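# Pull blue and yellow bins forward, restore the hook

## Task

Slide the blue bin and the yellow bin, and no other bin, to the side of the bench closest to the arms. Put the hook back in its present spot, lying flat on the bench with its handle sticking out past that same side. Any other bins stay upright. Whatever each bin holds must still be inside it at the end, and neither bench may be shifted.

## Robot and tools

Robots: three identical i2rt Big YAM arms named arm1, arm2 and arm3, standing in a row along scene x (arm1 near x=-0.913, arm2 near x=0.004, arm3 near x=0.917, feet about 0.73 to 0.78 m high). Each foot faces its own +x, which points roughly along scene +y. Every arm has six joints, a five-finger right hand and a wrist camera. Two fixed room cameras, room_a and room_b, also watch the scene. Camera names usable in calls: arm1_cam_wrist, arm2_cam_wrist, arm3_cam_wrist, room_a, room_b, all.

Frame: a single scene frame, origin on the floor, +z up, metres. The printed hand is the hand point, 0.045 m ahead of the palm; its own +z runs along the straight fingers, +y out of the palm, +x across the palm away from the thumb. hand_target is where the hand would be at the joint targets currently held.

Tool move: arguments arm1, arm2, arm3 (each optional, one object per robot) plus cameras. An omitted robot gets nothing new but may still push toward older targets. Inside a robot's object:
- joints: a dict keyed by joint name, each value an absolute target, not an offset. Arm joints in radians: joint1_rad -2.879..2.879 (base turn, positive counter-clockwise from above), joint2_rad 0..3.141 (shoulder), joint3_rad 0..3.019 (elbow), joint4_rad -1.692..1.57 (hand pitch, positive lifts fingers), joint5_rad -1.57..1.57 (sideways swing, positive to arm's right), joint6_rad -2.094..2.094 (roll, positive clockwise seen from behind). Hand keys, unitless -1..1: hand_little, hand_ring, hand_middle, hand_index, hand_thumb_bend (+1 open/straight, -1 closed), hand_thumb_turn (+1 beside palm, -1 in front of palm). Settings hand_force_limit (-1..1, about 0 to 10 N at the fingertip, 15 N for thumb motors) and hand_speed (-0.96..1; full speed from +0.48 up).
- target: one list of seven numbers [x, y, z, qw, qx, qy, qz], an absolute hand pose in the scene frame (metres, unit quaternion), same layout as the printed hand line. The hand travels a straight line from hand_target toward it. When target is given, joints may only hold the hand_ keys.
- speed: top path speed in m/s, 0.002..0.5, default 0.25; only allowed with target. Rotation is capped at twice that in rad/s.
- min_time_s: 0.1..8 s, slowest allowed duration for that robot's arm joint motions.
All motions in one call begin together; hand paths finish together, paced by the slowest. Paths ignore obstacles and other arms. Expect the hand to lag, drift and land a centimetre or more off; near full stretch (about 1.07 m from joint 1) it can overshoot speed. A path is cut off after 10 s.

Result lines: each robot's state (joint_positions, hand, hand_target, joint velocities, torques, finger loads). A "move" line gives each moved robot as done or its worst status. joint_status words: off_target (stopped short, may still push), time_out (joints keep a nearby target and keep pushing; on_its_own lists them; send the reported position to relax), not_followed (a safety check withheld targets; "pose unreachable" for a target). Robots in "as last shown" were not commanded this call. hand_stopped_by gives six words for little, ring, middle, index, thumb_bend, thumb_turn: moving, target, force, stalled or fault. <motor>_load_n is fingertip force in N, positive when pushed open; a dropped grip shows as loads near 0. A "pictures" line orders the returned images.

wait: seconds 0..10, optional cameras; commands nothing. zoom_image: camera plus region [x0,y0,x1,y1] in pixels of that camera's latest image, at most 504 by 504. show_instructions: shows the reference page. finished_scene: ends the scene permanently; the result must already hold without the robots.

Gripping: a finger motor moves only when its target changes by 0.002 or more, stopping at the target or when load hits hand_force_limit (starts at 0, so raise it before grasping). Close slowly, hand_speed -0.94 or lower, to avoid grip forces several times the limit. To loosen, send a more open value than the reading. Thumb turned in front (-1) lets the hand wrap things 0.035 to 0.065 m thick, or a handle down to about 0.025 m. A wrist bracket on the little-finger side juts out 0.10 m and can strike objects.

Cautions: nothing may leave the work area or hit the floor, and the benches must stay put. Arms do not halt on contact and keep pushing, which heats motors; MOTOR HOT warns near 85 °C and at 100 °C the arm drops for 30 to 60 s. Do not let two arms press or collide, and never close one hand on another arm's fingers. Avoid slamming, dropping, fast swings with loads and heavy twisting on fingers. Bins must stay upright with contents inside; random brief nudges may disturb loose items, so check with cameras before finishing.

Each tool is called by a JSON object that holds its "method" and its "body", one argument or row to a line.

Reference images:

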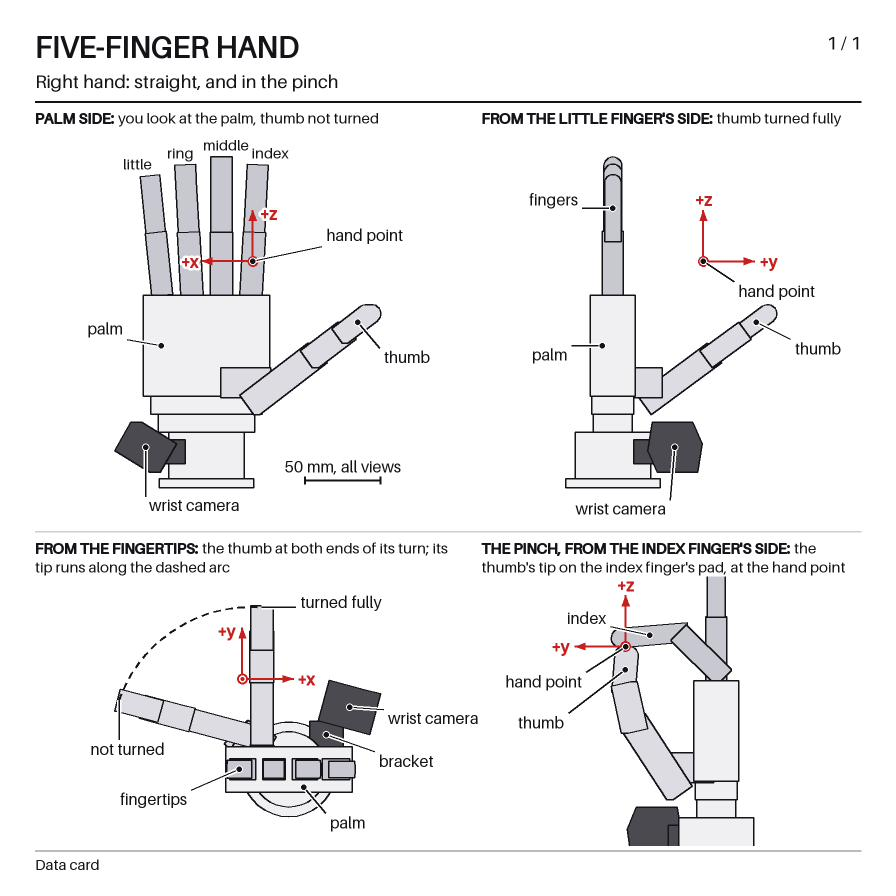

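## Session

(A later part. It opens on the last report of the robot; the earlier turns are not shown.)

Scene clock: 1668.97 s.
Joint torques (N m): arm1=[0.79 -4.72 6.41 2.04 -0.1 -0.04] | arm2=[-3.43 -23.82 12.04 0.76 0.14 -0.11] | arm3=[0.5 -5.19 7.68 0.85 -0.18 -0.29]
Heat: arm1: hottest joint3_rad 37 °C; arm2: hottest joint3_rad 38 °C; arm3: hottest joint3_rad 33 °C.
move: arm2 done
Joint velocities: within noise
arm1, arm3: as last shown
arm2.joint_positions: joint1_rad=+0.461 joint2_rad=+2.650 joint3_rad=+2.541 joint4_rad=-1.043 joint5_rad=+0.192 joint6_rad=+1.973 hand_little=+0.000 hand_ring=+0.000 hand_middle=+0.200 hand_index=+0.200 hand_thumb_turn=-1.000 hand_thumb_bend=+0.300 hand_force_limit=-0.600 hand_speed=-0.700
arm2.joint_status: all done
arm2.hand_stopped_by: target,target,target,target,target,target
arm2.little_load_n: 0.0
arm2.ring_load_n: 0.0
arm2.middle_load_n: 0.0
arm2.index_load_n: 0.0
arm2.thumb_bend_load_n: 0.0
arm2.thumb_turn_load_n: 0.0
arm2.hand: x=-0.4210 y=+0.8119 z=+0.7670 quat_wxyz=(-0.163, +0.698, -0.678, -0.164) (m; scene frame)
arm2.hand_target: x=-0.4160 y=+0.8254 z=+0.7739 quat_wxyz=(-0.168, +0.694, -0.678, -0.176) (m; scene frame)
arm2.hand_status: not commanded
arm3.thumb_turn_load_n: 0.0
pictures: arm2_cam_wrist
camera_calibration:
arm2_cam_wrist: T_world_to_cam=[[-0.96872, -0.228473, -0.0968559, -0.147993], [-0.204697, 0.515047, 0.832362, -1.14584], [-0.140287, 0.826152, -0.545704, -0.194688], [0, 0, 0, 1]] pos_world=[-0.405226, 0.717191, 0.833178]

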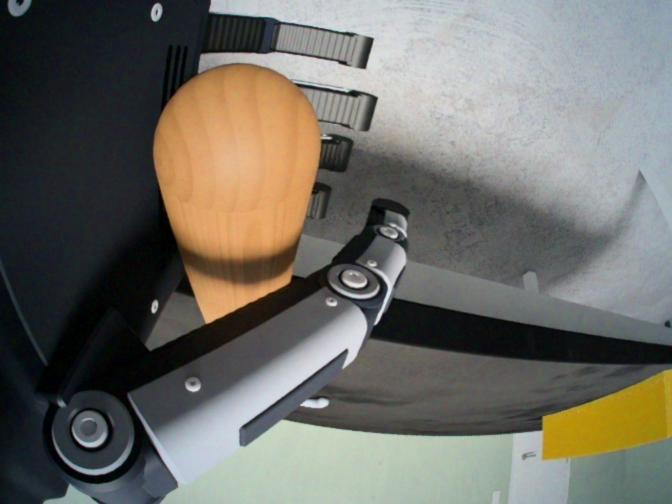

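{"method": "move", "body": {
  "arm2": {"joints":{"hand_little":-0.95,"hand_ring":-0.95,"hand_middle":-0.95,"hand_index":-0.95,"hand_thumb_bend":-0.95,"hand_force_limit":-0.3,"hand_speed":-0.8}}
}}

{"method": "move", "body": {
  "arm2": {"joints":{"hand_little":-1.0,"hand_ring":-1.0,"hand_middle":-0.98,"hand_index":-0.98,"hand_thumb_bend":-0.98,"hand_force_limit":0.1,"hand_speed":-0.85}}
}}

{"method": "move", "body": {
  "arm2": {"joints":{"hand_little":-0.99,"hand_ring":-0.99,"hand_middle":-1.0,"hand_index":-1.0,"hand_thumb_bend":-1.0,"hand_force_limit":0.7,"hand_speed":-0.85}},
  "cameras": ["arm2_cam_wrist","room_a"]
}}

{"method": "zoom_image", "body": {
  "camera": "room_a",
  "region": [200, 220, 290, 310]
}}

Scene clock: 1681.67 s.
Joint torques (N m): arm1=[1.03 -4.72 6.43 2.11 -0.11 -0.03] | arm2=[-2.78 -24.82 12.15 0.72 0.18 -0.15] | arm3=[0.32 -4.84 7.53 0.96 -0.12 -0.25]
Heat: arm1: hottest joint3_rad 37 °C; arm2: hottest joint3_rad 38 °C; arm3: hottest joint3_rad 33 °C.
move: arm2 off_target
Joint velocities: within noise
arm1, arm3: as last shown
arm1.middle_load_n: -0.5
arm2.joint_positions: joint1_rad=+0.459 joint2_rad=+2.652 joint3_rad=+2.541 joint4_rad=-1.043 joint5_rad=+0.190 joint6_rad=+1.973 hand_little=-0.950 hand_ring=-0.920 hand_middle=-0.240 hand_index=-0.258 hand_thumb_turn=-1.000 hand_thumb_bend=+0.068 hand_force_limit=-0.300 hand_speed=-0.800
arm2.joint_status: hand_ring off_target (ended at -0.920, target -0.950); hand_middle off_target (ended at -0.240, target -0.950); hand_index off_target (ended at -0.258, target -0.950); hand_thumb_bend off_target (ended at +0.068, target -0.950); the others done
arm2.hand_stopped_by: target,force,force,force,force,target
arm2.little_load_n: 0.0
arm2.ring_load_n: 6.0
arm2.middle_load_n: 5.5
arm2.index_load_n: 4.5
arm2.thumb_bend_load_n: 5.0
arm2.thumb_turn_load_n: -2.5
arm2.hand: x=-0.4197 y=+0.8123 z=+0.7653 quat_wxyz=(-0.162, +0.698, -0.678, -0.163) (m; scene frame)
arm2.hand_target: x=-0.4160 y=+0.8255 z=+0.7742 quat_wxyz=(-0.168, +0.694, -0.678, -0.176) (m; scene frame)
arm2.hand_status: not commanded
arm3.ring_load_n: 0.5
pictures: none

Scene clock: 1682.27 s.
Joint torques (N m): arm1=[0.73 -4.66 6.39 2.09 -0.12 -0.03] | arm2=[-2.55 -23.36 12.14 0.96 0.18 -0.14] | arm3=[0.26 -4.42 7.43 0.76 -0.15 -0.26]
Heat: arm1: hottest joint3_rad 37 °C; arm2: hottest joint3_rad 38 °C; arm3: hottest joint3_rad 33 °C.
move: arm2 off_target
Joint velocities: within noise
arm1: as last shown
arm1.middle_load_n: 0.0
arm2.joint_positions: joint1_rad=+0.459 joint2_rad=+2.652 joint3_rad=+2.541 joint4_rad=-1.043 joint5_rad=+0.190 joint6_rad=+1.973 hand_little=-1.000 hand_ring=-0.920 hand_middle=-0.240 hand_index=-0.268 hand_thumb_turn=-1.000 hand_thumb_bend=+0.060 hand_force_limit=+0.100 hand_speed=-0.850
arm2.joint_status: hand_ring off_target (ended at -0.920, target -1.000); hand_middle off_target (ended at -0.240, target -0.980); hand_index off_target (ended at -0.268, target -0.980); hand_thumb_bend off_target (ended at +0.060, target -0.980); the others done
arm2.hand_stopped_by: target,force,force,force,force,target
arm2.little_load_n: 0.0
arm2.ring_load_n: 6.0
arm2.middle_load_n: 5.5
arm2.index_load_n: 7.5
arm2.thumb_bend_load_n: 8.0
arm2.thumb_turn_load_n: -3.0
arm2.hand: x=-0.4197 y=+0.8123 z=+0.7653 quat_wxyz=(-0.162, +0.698, -0.678, -0.163) (m; scene frame)
arm2.hand_target: x=-0.4160 y=+0.8255 z=+0.7742 quat_wxyz=(-0.168, +0.694, -0.678, -0.176) (m; scene frame)
arm2.hand_status: not commanded
arm3.joint_positions: joint1_rad=-0.008 joint2_rad=+0.997 joint3_rad=+1.608 joint4_rad=-1.190 joint5_rad=+0.003 joint6_rad=-1.290 hand_little=+1.000 hand_ring=+1.000 hand_middle=+1.000 hand_index=+1.000 hand_thumb_turn=+1.000 hand_thumb_bend=+1.000 hand_force_limit=+0.000 hand_speed=-0.800
arm3.joint_status: not commanded
arm3.hand_stopped_by: target,target,target,target,target,target
arm3.little_load_n: 0.0
arm3.ring_load_n: 0.0
arm3.middle_load_n: 0.0
arm3.index_load_n: 0.0
arm3.thumb_bend_load_n: 0.0
arm3.thumb_turn_load_n: 0.0
arm3.hand: x=+0.9987 y=+0.3855 z=+1.2469 quat_wxyz=(-0.366, +0.725, +0.500, +0.300) (m; scene frame)
arm3.hand_target: x=+0.9955 y=+0.3861 z=+1.2398 quat_wxyz=(-0.359, +0.724, +0.510, +0.294) (m; scene frame)
arm3.hand_status: not commanded
pictures: none

Scene clock: 1682.77 s.
Joint torques (N m): arm1=[1.03 -4.89 6.39 2.06 -0.11 -0.02] | arm2=[-2.49 -23.71 12.18 0.75 0.19 -0.17] | arm3=[0.03 -5.13 7.68 0.7 -0.14 -0.23]
Heat: arm1: hottest joint3_rad 37 °C; arm2: hottest joint3_rad 38 °C; arm3: hottest joint3_rad 33 °C.
move: arm2 off_target
Joint velocities: within noise
arm1, arm3: as last shown
arm2.joint_positions: joint1_rad=+0.459 joint2_rad=+2.652 joint3_rad=+2.541 joint4_rad=-1.043 joint5_rad=+0.190 joint6_rad=+1.973 hand_little=-0.990 hand_ring=-0.930 hand_middle=-0.250 hand_index=-0.277 hand_thumb_turn=-1.000 hand_thumb_bend=+0.049 hand_force_limit=+0.700 hand_speed=-0.850
arm2.joint_status: hand_ring off_target (ended at -0.930, target -0.990); hand_middle off_target (ended at -0.250, target -1.000); hand_index off_target (ended at -0.277, target -1.000); hand_thumb_bend off_target (ended at +0.049, target -1.000); the others done
arm2.hand_stopped_by: target,force,force,force,force,target
arm2.little_load_n: 0.0
arm2.ring_load_n: 8.5
arm2.middle_load_n: 9.0
arm2.index_load_n: 10.0
arm2.thumb_bend_load_n: 12.5
arm2.thumb_turn_load_n: -2.5
arm2.hand: x=-0.4197 y=+0.8123 z=+0.7653 quat_wxyz=(-0.162, +0.698, -0.678, -0.163) (m; scene frame)
arm2.hand_target: x=-0.4160 y=+0.8255 z=+0.7742 quat_wxyz=(-0.168, +0.694, -0.678, -0.176) (m; scene frame)
arm2.hand_status: not commanded
arm3.index_load_n: -0.5
pictures: arm2_cam_wrist, room_a
camera_calibration:
arm2_cam_wrist: T_world_to_cam=[[-0.968869, -0.228246, -0.0959036, -0.147779], [-0.204118, 0.517217, 0.831157, -1.14491], [-0.140105, 0.824858, -0.547705, -0.193073], [0, 0, 0, 1]] pos_world=[-0.403925, 0.717694, 0.831678]

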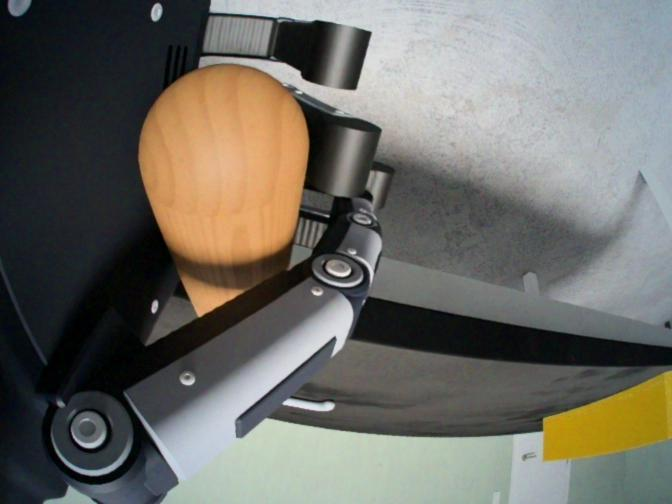

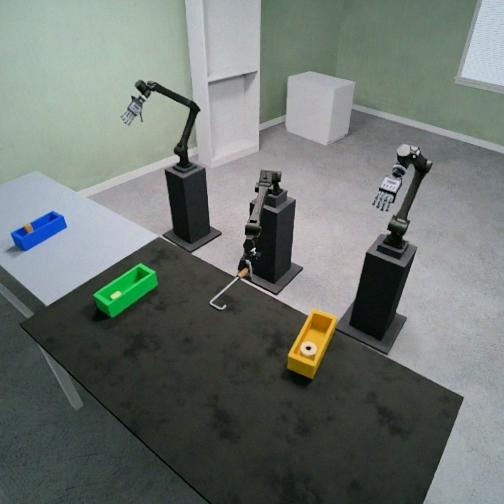

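Scaled by 5.600 from the camera's 504x504 image, which has a finer 720x720 frame.

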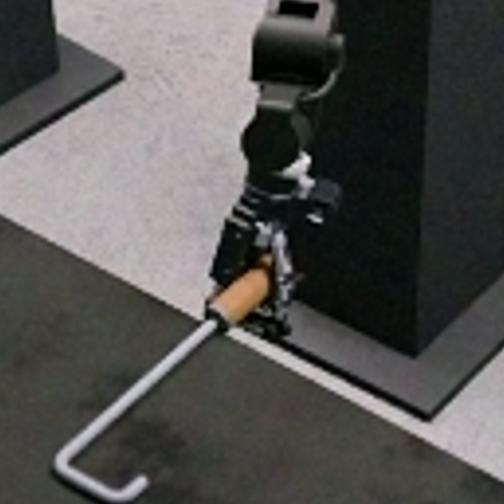

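{"method": "move", "body": {
  "arm2": {"joints":{"joint2_rad":2.385,"joint3_rad":2.44,"joint4_rad":-1.10},"min_time_s":3},
  "cameras": ["arm2_cam_wrist","room_a","room_b"]
}}

{"method": "zoom_image", "body": {
  "camera": "room_a",
  "region": [200, 200, 300, 300]
}}

{"method": "zoom_image", "body": {
  "camera": "room_b",
  "region": [120, 180, 220, 280]
}}

Scene clock: 1739.57 s.
Joint torques (N m): arm1=[0.85 -4.78 6.42 2.02 -0.1 -0.03] | arm2=[-2.14 -32.03 9.11 1.22 0.28 -0.05] | arm3=[0.26 -4.42 7.53 0.81 -0.13 -0.23]
Heat: arm1: hottest joint3_rad 37 °C; arm2: hottest joint3_rad 39 °C; arm3: hottest joint3_rad 33 °C.
move: arm2 done
Joint velocities: within noise
arm1, arm3: as last shown
arm2.joint_positions: joint1_rad=+0.459 joint2_rad=+2.468 joint3_rad=+2.423 joint4_rad=-1.107 joint5_rad=+0.187 joint6_rad=+1.965 hand_little=-0.990 hand_ring=-0.930 hand_middle=-0.250 hand_index=-0.277 hand_thumb_turn=-1.000 hand_thumb_bend=+0.049 hand_force_limit=+0.700 hand_speed=-0.850
arm2.joint_status: all done
arm2.hand_stopped_by: target,force,force,force,force,target
arm2.little_load_n: 0.0
arm2.ring_load_n: 0.0
arm2.middle_load_n: 9.5
arm2.index_load_n: 10.5
arm2.thumb_bend_load_n: 12.5
arm2.thumb_turn_load_n: -1.0
arm2.hand: x=-0.4090 y=+0.7883 z=+0.8553 quat_wxyz=(-0.162, +0.700, -0.675, -0.164) (m; scene frame)
arm2.hand_target: x=-0.4039 y=+0.7983 z=+0.9389 quat_wxyz=(-0.181, +0.684, -0.674, -0.212) (m; scene frame)
arm2.hand_status: not commanded
arm3.index_load_n: 0.0
pictures: arm2_cam_wrist, room_a, room_b
camera_calibration:
arm2_cam_wrist: T_world_to_cam=[[-0.967155, -0.235199, -0.0963974, -0.127613], [-0.208201, 0.515447, 0.831244, -1.2054], [-0.14582, 0.824012, -0.547486, -0.124386], [0, 0, 0, 1]] pos_world=[-0.392525, 0.693799, 0.921578]

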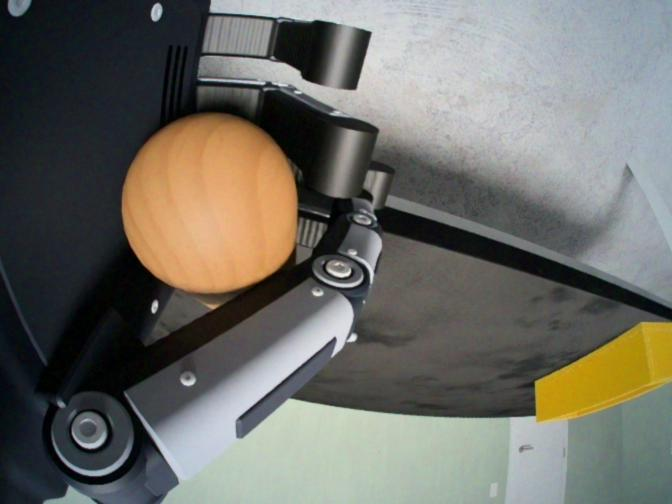

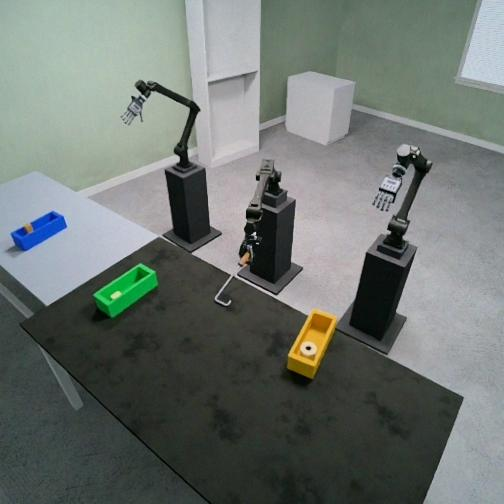

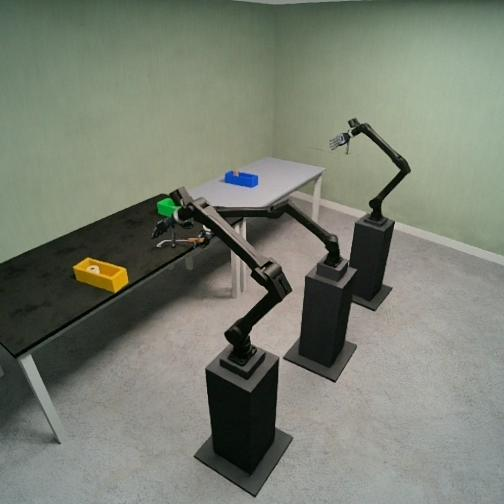

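Scaled by 5.040 from the camera's 504x504 image, which has a finer 720x720 frame.

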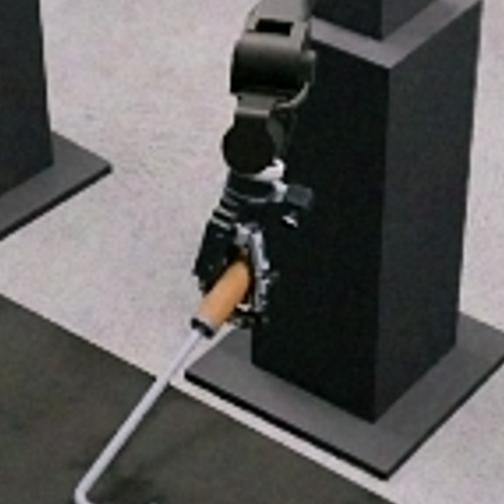

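Scaled by 5.040 from the camera's 504x504 image, which has a finer 720x720 frame.

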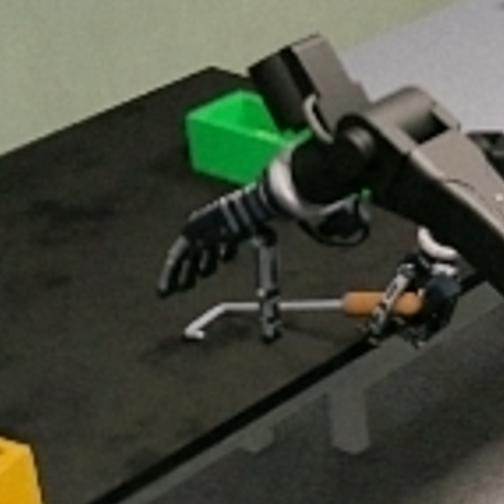

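{"method": "move", "body": {
  "arm2": {"joints":{"hand_little":-1.0,"hand_ring":-1.0,"hand_middle":-0.99,"hand_index":-0.99,"hand_thumb_bend":-0.98,"hand_force_limit":1.0,"hand_speed":-0.85}},
  "cameras": ["arm2_cam_wrist"]
}}

Scene clock: 1760.30 s.
Joint torques (N m): arm1=[0.85 -4.54 6.43 2.07 -0.11 -0.03] | arm2=[-1.67 -32.62 8.95 1.29 0.25 -0.06] | arm3=[-0.09 -5.07 7.56 0.75 -0.13 -0.28]
Heat: arm1: hottest joint3_rad 37 °C; arm2: hottest joint3_rad 38 °C; arm3: hottest joint3_rad 33 °C.
move: arm2 off_target
Joint velocities: within noise
arm1.joint_positions: joint1_rad=-0.011 joint2_rad=+1.003 joint3_rad=+1.514 joint4_rad=-1.093 joint5_rad=+0.002 joint6_rad=+0.008 hand_little=+0.600 hand_ring=+0.600 hand_middle=+0.600 hand_index=+0.599 hand_thumb_turn=-1.000 hand_thumb_bend=+1.000 hand_force_limit=+0.700 hand_speed=-0.600
arm1.joint_status: not commanded
arm1.hand_stopped_by: target,target,target,target,target,target
arm1.little_load_n: 0.0
arm1.ring_load_n: -0.5
arm1.middle_load_n: 0.0
arm1.index_load_n: 0.0
arm1.thumb_bend_load_n: 0.0
arm1.thumb_turn_load_n: 0.0
arm1.hand: x=-0.9519 y=+0.4023 z=+1.2295 quat_wxyz=(-0.478, +0.878, +0.004, -0.001) (m; scene frame)
arm1.hand_target: x=-0.9557 y=+0.3992 z=+1.2218 quat_wxyz=(-0.470, +0.882, +0.013, -0.003) (m; scene frame)
arm1.hand_status: not commanded
arm2.joint_positions: joint1_rad=+0.459 joint2_rad=+2.467 joint3_rad=+2.423 joint4_rad=-1.107 joint5_rad=+0.187 joint6_rad=+1.965 hand_little=-1.000 hand_ring=-0.999 hand_middle=-0.254 hand_index=-0.277 hand_thumb_turn=-1.000 hand_thumb_bend=+0.045 hand_force_limit=+1.000 hand_speed=-0.850
arm2.joint_status: hand_middle off_target (ended at -0.254, target -0.990); hand_index off_target (ended at -0.277, target -0.990); hand_thumb_bend off_target (ended at +0.045, target -0.980); the others done
arm2.hand_stopped_by: target,target,force,force,force,target
arm2.little_load_n: 0.0
arm2.ring_load_n: 4.0
arm2.middle_load_n: 11.0
arm2.index_load_n: 10.5
arm2.thumb_bend_load_n: 14.0
arm2.thumb_turn_load_n: -1.0
arm2.hand: x=-0.4090 y=+0.7883 z=+0.8556 quat_wxyz=(-0.162, +0.700, -0.675, -0.164) (m; scene frame)
arm2.hand_target: x=-0.4039 y=+0.7983 z=+0.9391 quat_wxyz=(-0.181, +0.684, -0.674, -0.212) (m; scene frame)
arm2.hand_status: not commanded
arm3: as last shown
arm3.index_load_n: -0.5
arm3.thumb_turn_load_n: 0.5
pictures: arm2_cam_wrist
camera_calibration:
arm2_cam_wrist: T_world_to_cam=[[-0.967181, -0.235146, -0.0962668, -0.127752], [-0.208009, 0.515172, 0.831462, -1.20558], [-0.145921, 0.824199, -0.547177, -0.124675], [0, 0, 0, 1]] pos_world=[-0.392525, 0.693799, 0.921878]

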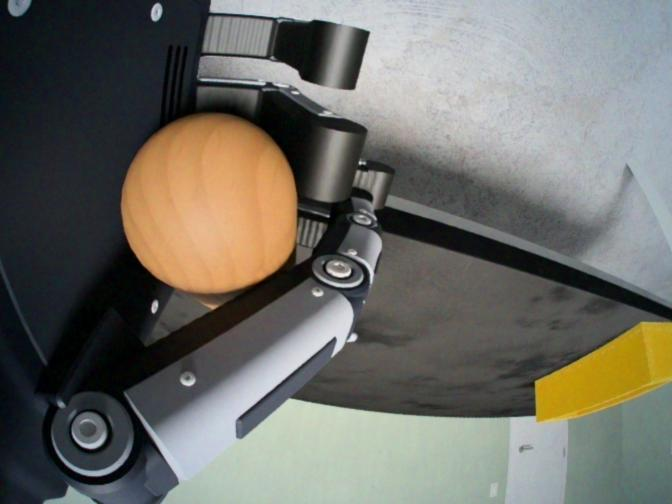

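{"method": "move", "body": {
  "arm2": {"joints":{"joint2_rad":2.1,"joint3_rad":2.25,"joint4_rad":-1.1},"min_time_s":2}
}}

{"method": "move", "body": {
  "arm2": {"joints":{"joint1_rad":0.40,"joint2_rad":1.86,"joint3_rad":1.77,"joint4_rad":-0.92},"min_time_s":2.5},
  "cameras": ["arm2_cam_wrist","room_a","room_b"]
}}

{"method": "zoom_image", "body": {
  "camera": "room_a",
  "region": [180, 180, 320, 320]
}}

Scene clock: 1772.97 s.
Joint torques (N m): arm1=[0.85 -5.01 6.39 2.14 -0.12 -0.03] | arm2=[-2.49 -28.81 9.78 1.31 0.32 -0.07] | arm3=[-0.03 -5.25 7.61 0.88 -0.17 -0.26]
Heat: arm1: hottest joint3_rad 37 °C; arm2: hottest joint3_rad 38 °C; arm3: hottest joint3_rad 33 °C.
move: arm2 done
Joint velocities: within noise
arm1, arm3: as last shown
arm1.ring_load_n: 0.0
arm2.joint_positions: joint1_rad=+0.459 joint2_rad=+2.174 joint3_rad=+2.228 joint4_rad=-1.110 joint5_rad=+0.187 joint6_rad=+1.963 hand_little=-1.000 hand_ring=-0.999 hand_middle=-0.254 hand_index=-0.277 hand_thumb_turn=-1.000 hand_thumb_bend=+0.045 hand_force_limit=+1.000 hand_speed=-0.850
arm2.joint_status: all done
arm2.hand_stopped_by: target,target,force,force,force,target
arm2.little_load_n: 0.0
arm2.ring_load_n: 3.5
arm2.middle_load_n: 10.5
arm2.index_load_n: 10.5
arm2.thumb_bend_load_n: 14.0
arm2.thumb_turn_load_n: -0.5
arm2.hand: x=-0.3887 y=+0.7453 z=+0.9993 quat_wxyz=(-0.177, +0.690, -0.670, -0.208) (m; scene frame)
arm2.hand_target: x=-0.3793 y=+0.7462 z=+1.0746 quat_wxyz=(-0.196, +0.672, -0.668, -0.254) (m; scene frame)
arm2.hand_status: not commanded
arm3.index_load_n: 0.0
arm3.thumb_turn_load_n: 0.0
pictures: none

Scene clock: 1775.90 s.
Joint torques (N m): arm1=[0.79 -4.66 6.41 2.06 -0.11 -0.03] | arm2=[-2.26 -25.82 9.05 2.8 0.33 0.01] | arm3=[0.32 -4.84 7.46 0.83 -0.19 -0.26]
Heat: arm1: hottest joint3_rad 37 °C; arm2: hottest joint2_rad 37 °C; arm3: hottest joint3_rad 33 °C.
move: arm2 done
Joint velocities: within noise
arm1, arm3: as last shown
arm2.joint_positions: joint1_rad=+0.412 joint2_rad=+1.934 joint3_rad=+1.751 joint4_rad=-0.967 joint5_rad=+0.187 joint6_rad=+1.963 hand_little=-1.000 hand_ring=-0.999 hand_middle=-0.254 hand_index=-0.277 hand_thumb_turn=-1.000 hand_thumb_bend=+0.045 hand_force_limit=+1.000 hand_speed=-0.850
arm2.joint_status: all done
arm2.hand_stopped_by: target,target,force,force,force,target
arm2.little_load_n: 0.0
arm2.ring_load_n: 3.5
arm2.middle_load_n: 11.0
arm2.index_load_n: 10.5
arm2.thumb_bend_load_n: 14.0
arm2.thumb_turn_load_n: -0.5
arm2.hand: x=-0.3118 y=+0.6728 z=+0.9490 quat_wxyz=(-0.166, +0.685, -0.691, -0.161) (m; scene frame)
arm2.hand_target: x=-0.3073 y=+0.6854 z=+1.0226 quat_wxyz=(-0.192, +0.663, -0.688, -0.223) (m; scene frame)
arm2.hand_status: not commanded
pictures: arm2_cam_wrist, room_a, room_b
camera_calibration:
arm2_cam_wrist: T_world_to_cam=[[-0.976664, -0.191939, -0.0963667, -0.0837665], [-0.184842, 0.522714, 0.832228, -1.20202], [-0.109365, 0.83062, -0.545994, 0.0417475], [0, 0, 0, 1]] pos_world=[-0.29943, 0.577559, 1.01508]

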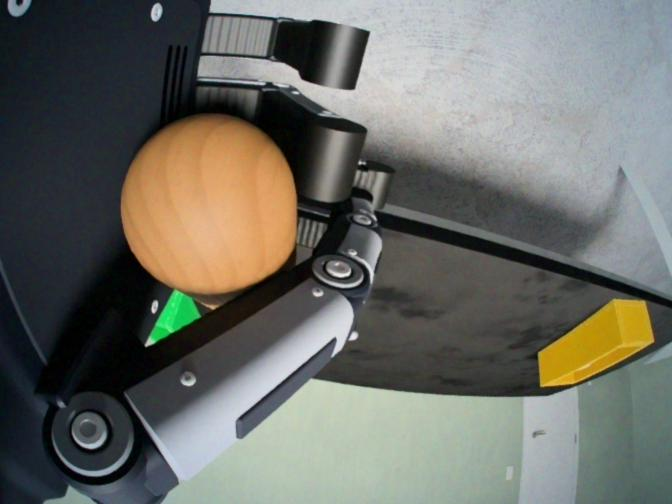

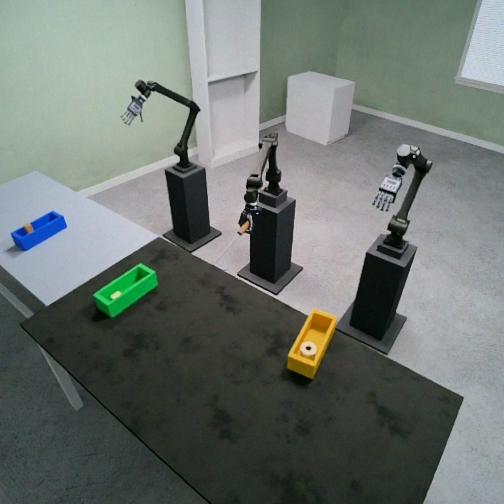

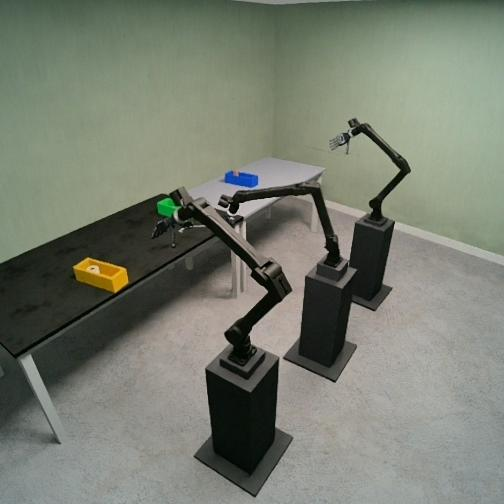

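Scaled by 3.600 from the camera's 504x504 image, which has a finer 720x720 frame.

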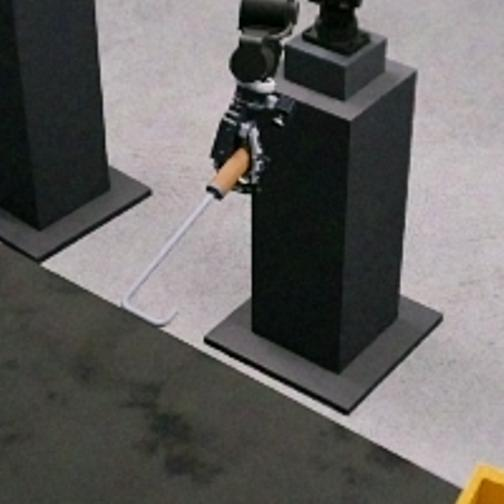

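{"method": "move", "body": {
  "cameras": ["room_a","room_b","arm2_cam_wrist"]
}}

Scene clock: 1820.67 s.
Joint torques (N m): arm1=[1.03 -4.66 6.45 2.13 -0.11 -0.02] | arm2=[-1.67 -24.82 9.4 2.81 0.28 -0.08] | arm3=[0.32 -4.72 7.65 0.8 -0.16 -0.29]
Heat: arm1: hottest joint3_rad 36 °C; arm2: hottest joint3_rad 36 °C; arm3: hottest joint3_rad 33 °C.
Joint velocities: within noise
arm1.joint_positions: joint1_rad=-0.011 joint2_rad=+1.003 joint3_rad=+1.514 joint4_rad=-1.093 joint5_rad=+0.002 joint6_rad=+0.008 hand_little=+0.600 hand_ring=+0.600 hand_middle=+0.600 hand_index=+0.599 hand_thumb_turn=-1.000 hand_thumb_bend=+1.000 hand_force_limit=+0.700 hand_speed=-0.600
arm1.joint_status: not commanded
arm1.hand_stopped_by: target,target,target,target,target,target
arm1.little_load_n: 0.0
arm1.ring_load_n: 0.0
arm1.middle_load_n: 0.0
arm1.index_load_n: 0.0
arm1.thumb_bend_load_n: 0.0
arm1.thumb_turn_load_n: 0.0
arm1.hand: x=-0.9519 y=+0.4023 z=+1.2295 quat_wxyz=(-0.478, +0.878, +0.004, -0.001) (m; scene frame)
arm1.hand_target: x=-0.9557 y=+0.3992 z=+1.2218 quat_wxyz=(-0.470, +0.882, +0.013, -0.003) (m; scene frame)
arm1.hand_status: not commanded
arm2.joint_positions: joint1_rad=+0.412 joint2_rad=+1.934 joint3_rad=+1.751 joint4_rad=-0.967 joint5_rad=+0.187 joint6_rad=+1.963 hand_little=-1.000 hand_ring=-0.999 hand_middle=-0.254 hand_index=-0.277 hand_thumb_turn=-1.000 hand_thumb_bend=+0.045 hand_force_limit=+1.000 hand_speed=-0.850
arm2.joint_status: all done
arm2.hand_stopped_by: target,target,force,force,force,target
arm2.little_load_n: 0.0
arm2.ring_load_n: 3.5
arm2.middle_load_n: 11.0
arm2.index_load_n: 10.5
arm2.thumb_bend_load_n: 14.0
arm2.thumb_turn_load_n: -0.5
arm2.hand: x=-0.3117 y=+0.6728 z=+0.9492 quat_wxyz=(-0.166, +0.685, -0.691, -0.161) (m; scene frame)
arm2.hand_target: x=-0.3073 y=+0.6855 z=+1.0226 quat_wxyz=(-0.192, +0.663, -0.688, -0.223) (m; scene frame)
arm2.hand_status: not commanded
arm3.joint_positions: joint1_rad=-0.008 joint2_rad=+0.997 joint3_rad=+1.608 joint4_rad=-1.190 joint5_rad=+0.003 joint6_rad=-1.290 hand_little=+1.000 hand_ring=+1.000 hand_middle=+1.000 hand_index=+1.000 hand_thumb_turn=+1.000 hand_thumb_bend=+1.000 hand_force_limit=+0.000 hand_speed=-0.800
arm3.joint_status: not commanded
arm3.hand_stopped_by: target,target,target,target,target,target
arm3.little_load_n: 0.0
arm3.ring_load_n: 0.0
arm3.middle_load_n: -0.5
arm3.index_load_n: 0.0
arm3.thumb_bend_load_n: 0.0
arm3.thumb_turn_load_n: 0.0
arm3.hand: x=+0.9987 y=+0.3855 z=+1.2469 quat_wxyz=(-0.366, +0.725, +0.500, +0.300) (m; scene frame)
arm3.hand_target: x=+0.9955 y=+0.3861 z=+1.2398 quat_wxyz=(-0.359, +0.724, +0.510, +0.294) (m; scene frame)
arm3.hand_status: not commanded
pictures: arm2_cam_wrist, room_a, room_b
camera_calibration:
arm2_cam_wrist: T_world_to_cam=[[-0.976683, -0.191853, -0.0963524, -0.0838076], [-0.184744, 0.522431, 0.832428, -1.20228], [-0.109366, 0.830818, -0.545693, 0.041491], [0, 0, 0, 1]] pos_world=[-0.29943, 0.577558, 1.01538]

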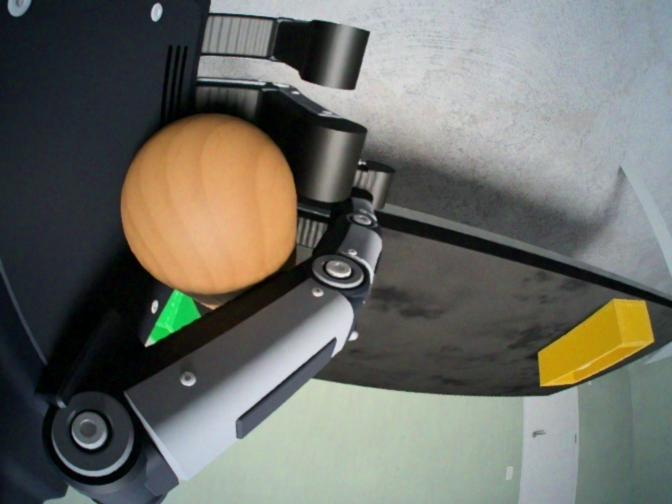

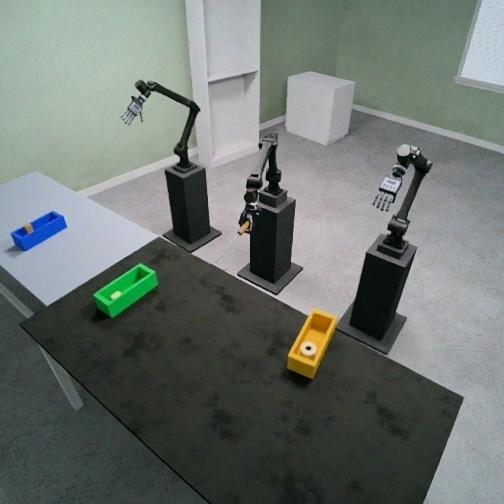

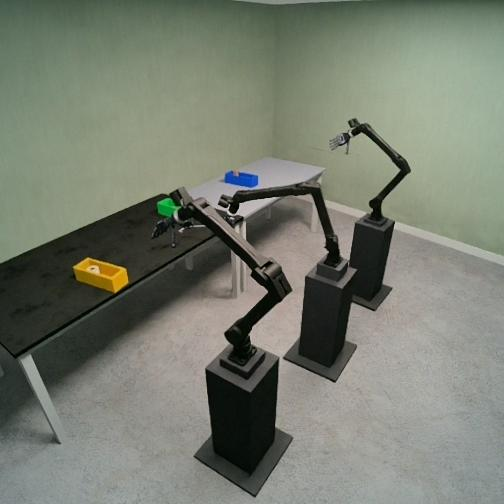

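{"method": "move", "body": {
  "arm2": {"joints": {"joint1_rad": -0.5775, "joint2_rad": 1.80, "joint3_rad": 1.76, "joint4_rad": -0.90, "joint5_rad": -0.01, "joint6_rad": 1.536}, "min_time_s": 4},
  "cameras": ["room_a","room_b","arm2_cam_wrist"]
}}

{"method": "zoom_image", "body": {
  "camera": "room_a",
  "region": [100, 160, 260, 320]
}}

{"method": "zoom_image", "body": {
  "camera": "room_b",
  "region": [200, 130, 360, 290]
}}

Scene clock: 1847.50 s.
Joint torques (N m): arm1=[0.85 -4.66 6.46 2.09 -0.11 -0.01] | arm2=[-1.26 -24.64 9.32 3 -0.21 -0.01] | arm3=[0.5 -5.36 7.57 0.59 -0.19 -0.22]
Heat: arm1: hottest joint3_rad 36 °C; arm2: hottest joint3_rad 36 °C; arm3: hottest joint3_rad 33 °C.
move: arm2 done
Joint velocities: within noise
arm1, arm3: as last shown
arm2.joint_positions: joint1_rad=-0.579 joint2_rad=+1.872 joint3_rad=+1.741 joint4_rad=-0.948 joint5_rad=-0.003 joint6_rad=+1.534 hand_little=-1.000 hand_ring=-0.999 hand_middle=-0.254 hand_index=-0.277 hand_thumb_turn=-1.000 hand_thumb_bend=+0.045 hand_force_limit=+1.000 hand_speed=-0.850
arm2.joint_status: all done
arm2.hand_stopped_by: target,target,force,force,force,target
arm2.little_load_n: 0.0
arm2.ring_load_n: 3.5
arm2.middle_load_n: 11.0
arm2.index_load_n: 10.5
arm2.thumb_bend_load_n: 14.0
arm2.thumb_turn_load_n: -0.5
arm2.hand: x=+0.3443 y=+0.6355 z=+0.9882 quat_wxyz=(-0.219, +0.481, -0.841, -0.117) (m; scene frame)
arm2.hand_target: x=+0.3457 y=+0.6423 z=+1.0586 quat_wxyz=(-0.276, +0.472, -0.823, -0.151) (m; scene frame)
arm2.hand_status: not commanded
arm3.middle_load_n: 0.0
pictures: arm2_cam_wrist, room_a, room_b
camera_calibration:
arm2_cam_wrist: T_world_to_cam=[[-0.938582, 0.326382, -0.111976, 0.22648], [0.0811003, 0.524084, 0.847796, -1.20181], [0.335391, 0.786645, -0.518366, 0.013371], [0, 0, 0, 1]] pos_world=[0.305552, 0.545412, 1.05118]

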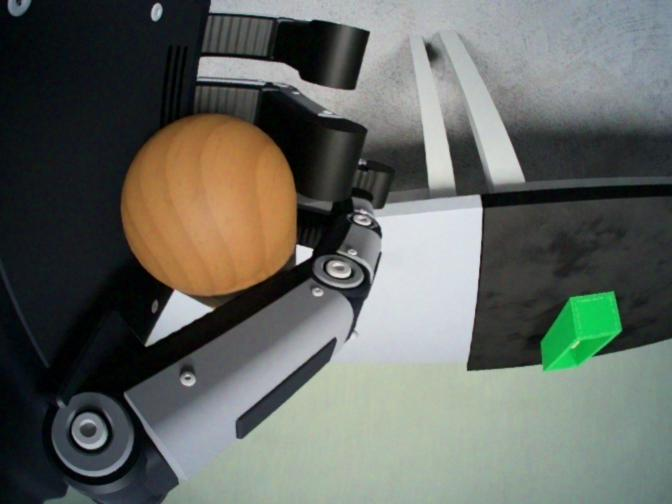

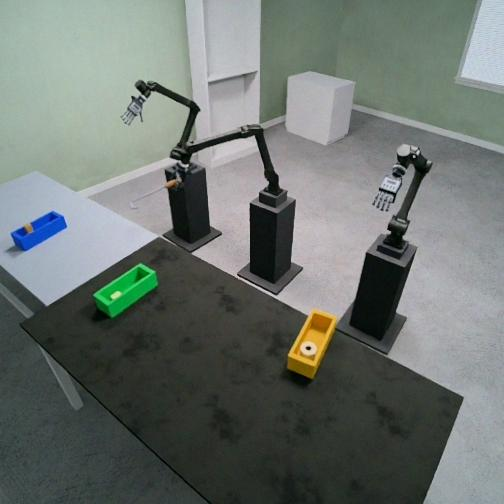

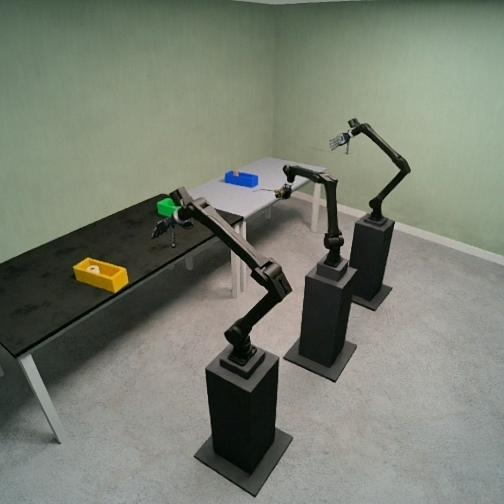

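Scaled by 3.150 from the camera's 504x504 image, which has a finer 720x720 frame.

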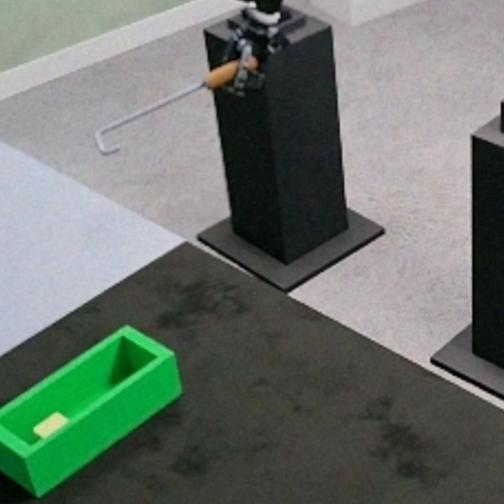

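Scaled by 3.150 from the camera's 504x504 image, which has a finer 720x720 frame.

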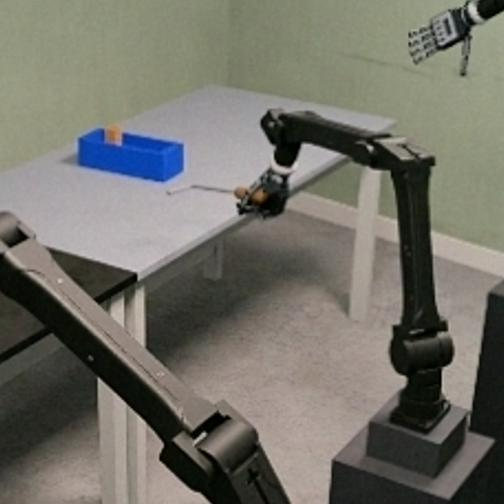

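{"method": "zoom_image", "body": {
  "camera": "room_a",
  "region": [120, 165, 190, 225]
}}

{"method": "zoom_image", "body": {
  "camera": "room_b",
  "region": [240, 165, 300, 215]
}}

Scaled by 7.200 from the camera's 504x504 image, which has a finer 720x720 frame.

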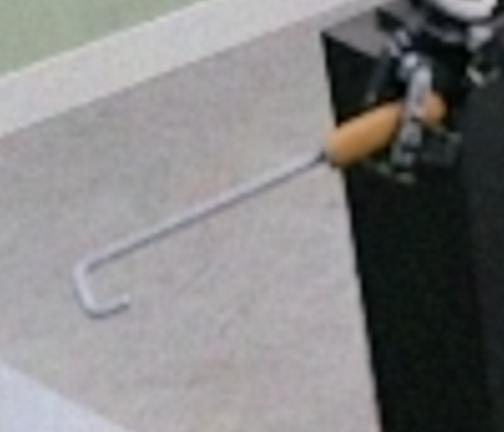

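Scaled by 8.400 from the camera's 504x504 image, which has a finer 720x720 frame.

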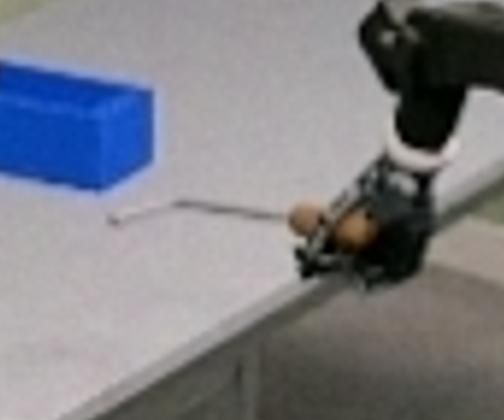

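{"method": "move", "body": {
  "arm2": {"joints": {"joint1_rad": -0.5637, "joint2_rad": 2.42, "joint3_rad": 2.27, "joint4_rad": -0.47, "joint5_rad": 0.0, "joint6_rad": 1.571}, "min_time_s": 4},
  "cameras": ["room_a","room_b"]
}}

{"method": "zoom_image", "body": {
  "camera": "room_a",
  "region": [70, 175, 160, 245]
}}

{"method": "zoom_image", "body": {
  "camera": "room_b",
  "region": [235, 165, 305, 225]
}}

Scene clock: 1938.77 s.
Joint torques (N m): arm1=[0.79 -4.72 6.39 2.03 -0.11 -0.03] | arm2=[-0.67 -26.99 15.28 3.6 0.08 0.13] | arm3=[-0.09 -4.42 7.62 0.94 -0.13 -0.24]
Heat: arm1: hottest joint3_rad 36 °C; arm2: hottest joint3_rad 36 °C; arm3: hottest joint3_rad 33 °C.
move: arm2 time_out
Joint velocities: within noise
arm1, arm3: as last shown
arm1.little_load_n: 0.5
arm2.joint_positions: joint1_rad=-0.577 joint2_rad=+2.444 joint3_rad=+2.180 joint4_rad=-0.526 joint5_rad=+0.001 joint6_rad=+1.547 hand_little=-1.000 hand_ring=-0.999 hand_middle=-0.254 hand_index=-0.277 hand_thumb_turn=-1.000 hand_thumb_bend=+0.045 hand_force_limit=+1.000 hand_speed=-0.850
arm2.joint_status: joint3_rad time_out (moved +0.439 of +0.529); joint4_rad time_out (moved +0.422 of +0.478); the others done
arm2.hand_stopped_by: target,target,force,force,force,target
arm2.little_load_n: 0.0
arm2.ring_load_n: 3.5
arm2.middle_load_n: 11.0
arm2.index_load_n: 10.5
arm2.thumb_bend_load_n: 14.0
arm2.thumb_turn_load_n: -0.5
arm2.on_its_own: joint3_rad reads +2.180 and still pushes toward +2.270 since a time_out; joint4_rad reads -0.526 and still pushes toward -0.470 since a time_out
arm2.hand: x=+0.4540 y=+0.8096 z=+0.8429 quat_wxyz=(-0.339, +0.454, -0.804, -0.181) (m; scene frame)
arm2.hand_target: x=+0.4598 y=+0.8406 z=+0.9332 quat_wxyz=(-0.403, +0.432, -0.775, -0.225) (m; scene frame)
arm2.hand_status: not commanded
pictures: room_a, room_b

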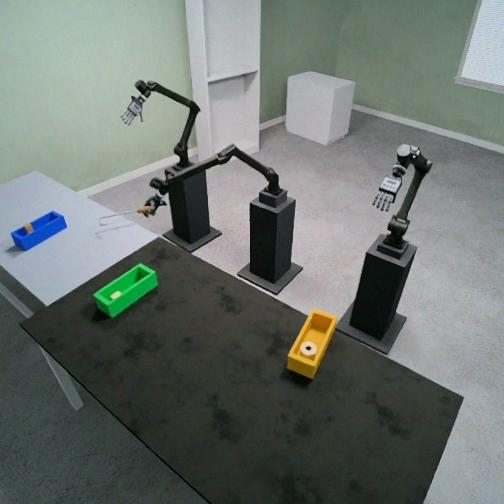

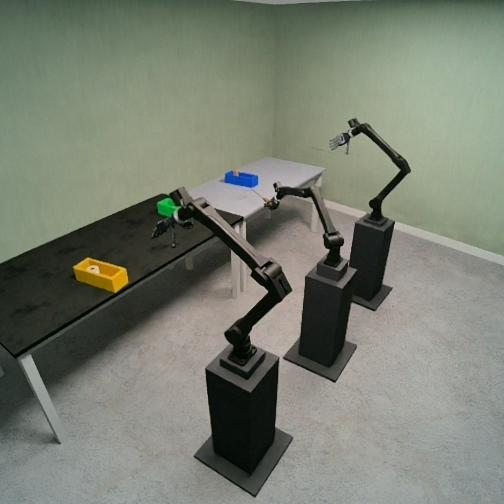

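Scaled by 5.600 from the camera's 504x504 image, which has a finer 720x720 frame.

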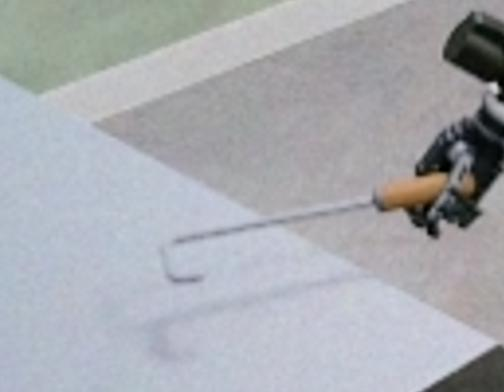

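Scaled by 7.200 from the camera's 504x504 image, which has a finer 720x720 frame.

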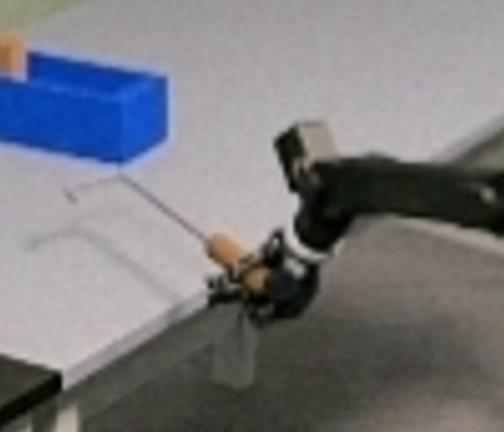

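{"method": "move", "body": {
  "arm2": {"joints": {"joint1_rad": -0.543, "joint2_rad": 2.528, "joint3_rad": 2.335, "joint4_rad": -0.41, "joint5_rad": 0.0, "joint6_rad": 1.581}, "min_time_s": 3},
  "cameras": ["room_a","room_b"]
}}

{"method": "zoom_image", "body": {
  "camera": "room_a",
  "region": [70, 185, 160, 255]
}}

{"method": "zoom_image", "body": {
  "camera": "room_b",
  "region": [235, 170, 305, 230]
}}

Scene clock: 1977.53 s.
Joint torques (N m): arm1=[0.79 -4.54 6.46 2.11 -0.12 -0.03] | arm2=[-0.03 -27.87 15.2 3.74 0.04 0.17] | arm3=[0.38 -5.36 7.64 0.84 -0.15 -0.27]
Heat: arm1: hottest joint3_rad 36 °C; arm2: hottest joint3_rad 40 °C; arm3: hottest joint3_rad 33 °C.
move: arm2 time_out
Joint velocities: within noise
arm1, arm3: as last shown
arm1.little_load_n: 0.0
arm2.joint_positions: joint1_rad=-0.555 joint2_rad=+2.548 joint3_rad=+2.243 joint4_rad=-0.468 joint5_rad=+0.001 joint6_rad=+1.557 hand_little=-1.000 hand_ring=-0.999 hand_middle=-0.254 hand_index=-0.277 hand_thumb_turn=-1.000 hand_thumb_bend=+0.045 hand_force_limit=+1.000 hand_speed=-0.850
arm2.joint_status: joint3_rad time_out (moved +0.064 of +0.155); joint4_rad time_out (moved +0.058 of +0.116); the others done
arm2.hand_stopped_by: target,target,force,force,force,target
arm2.little_load_n: 0.0
arm2.ring_load_n: 3.5
arm2.middle_load_n: 11.0
arm2.index_load_n: 10.5
arm2.thumb_bend_load_n: 14.0
arm2.thumb_turn_load_n: -0.5
arm2.on_its_own: joint3_rad reads +2.243 and still pushes toward +2.335 since a time_out; joint4_rad reads -0.468 and still pushes toward -0.410 since a time_out
arm2.hand: x=+0.4457 y=+0.8339 z=+0.7966 quat_wxyz=(-0.344, +0.457, -0.798, -0.190) (m; scene frame)
arm2.hand_target: x=+0.4520 y=+0.8668 z=+0.8855 quat_wxyz=(-0.407, +0.434, -0.769, -0.235) (m; scene frame)
arm2.hand_status: not commanded
pictures: room_a, room_b

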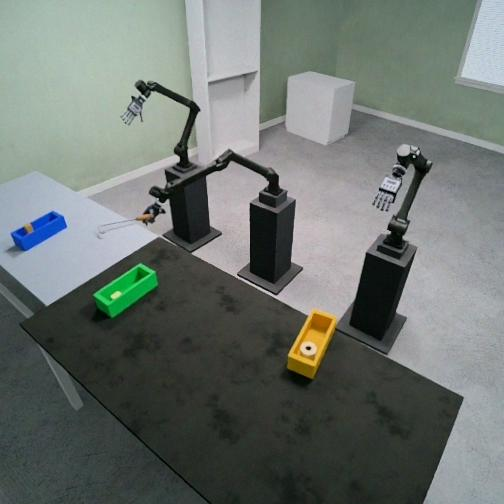

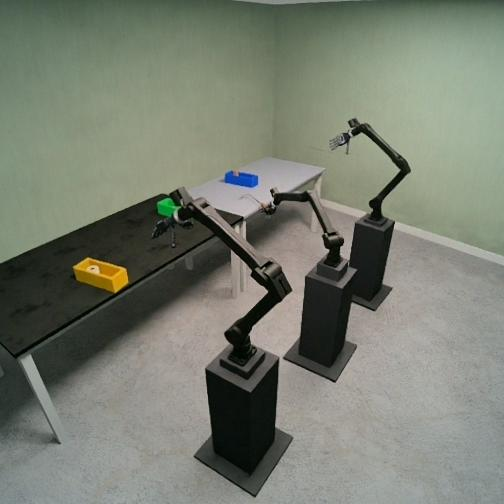

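Scaled by 5.600 from the camera's 504x504 image, which has a finer 720x720 frame.

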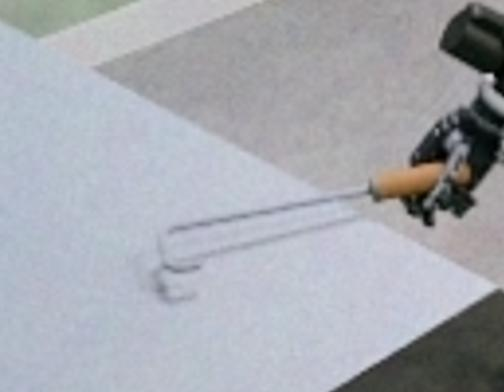

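Scaled by 7.200 from the camera's 504x504 image, which has a finer 720x720 frame.

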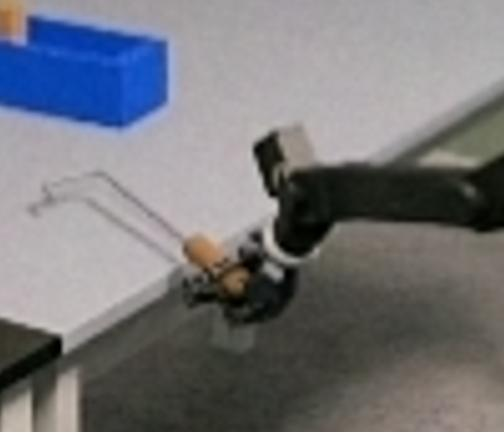

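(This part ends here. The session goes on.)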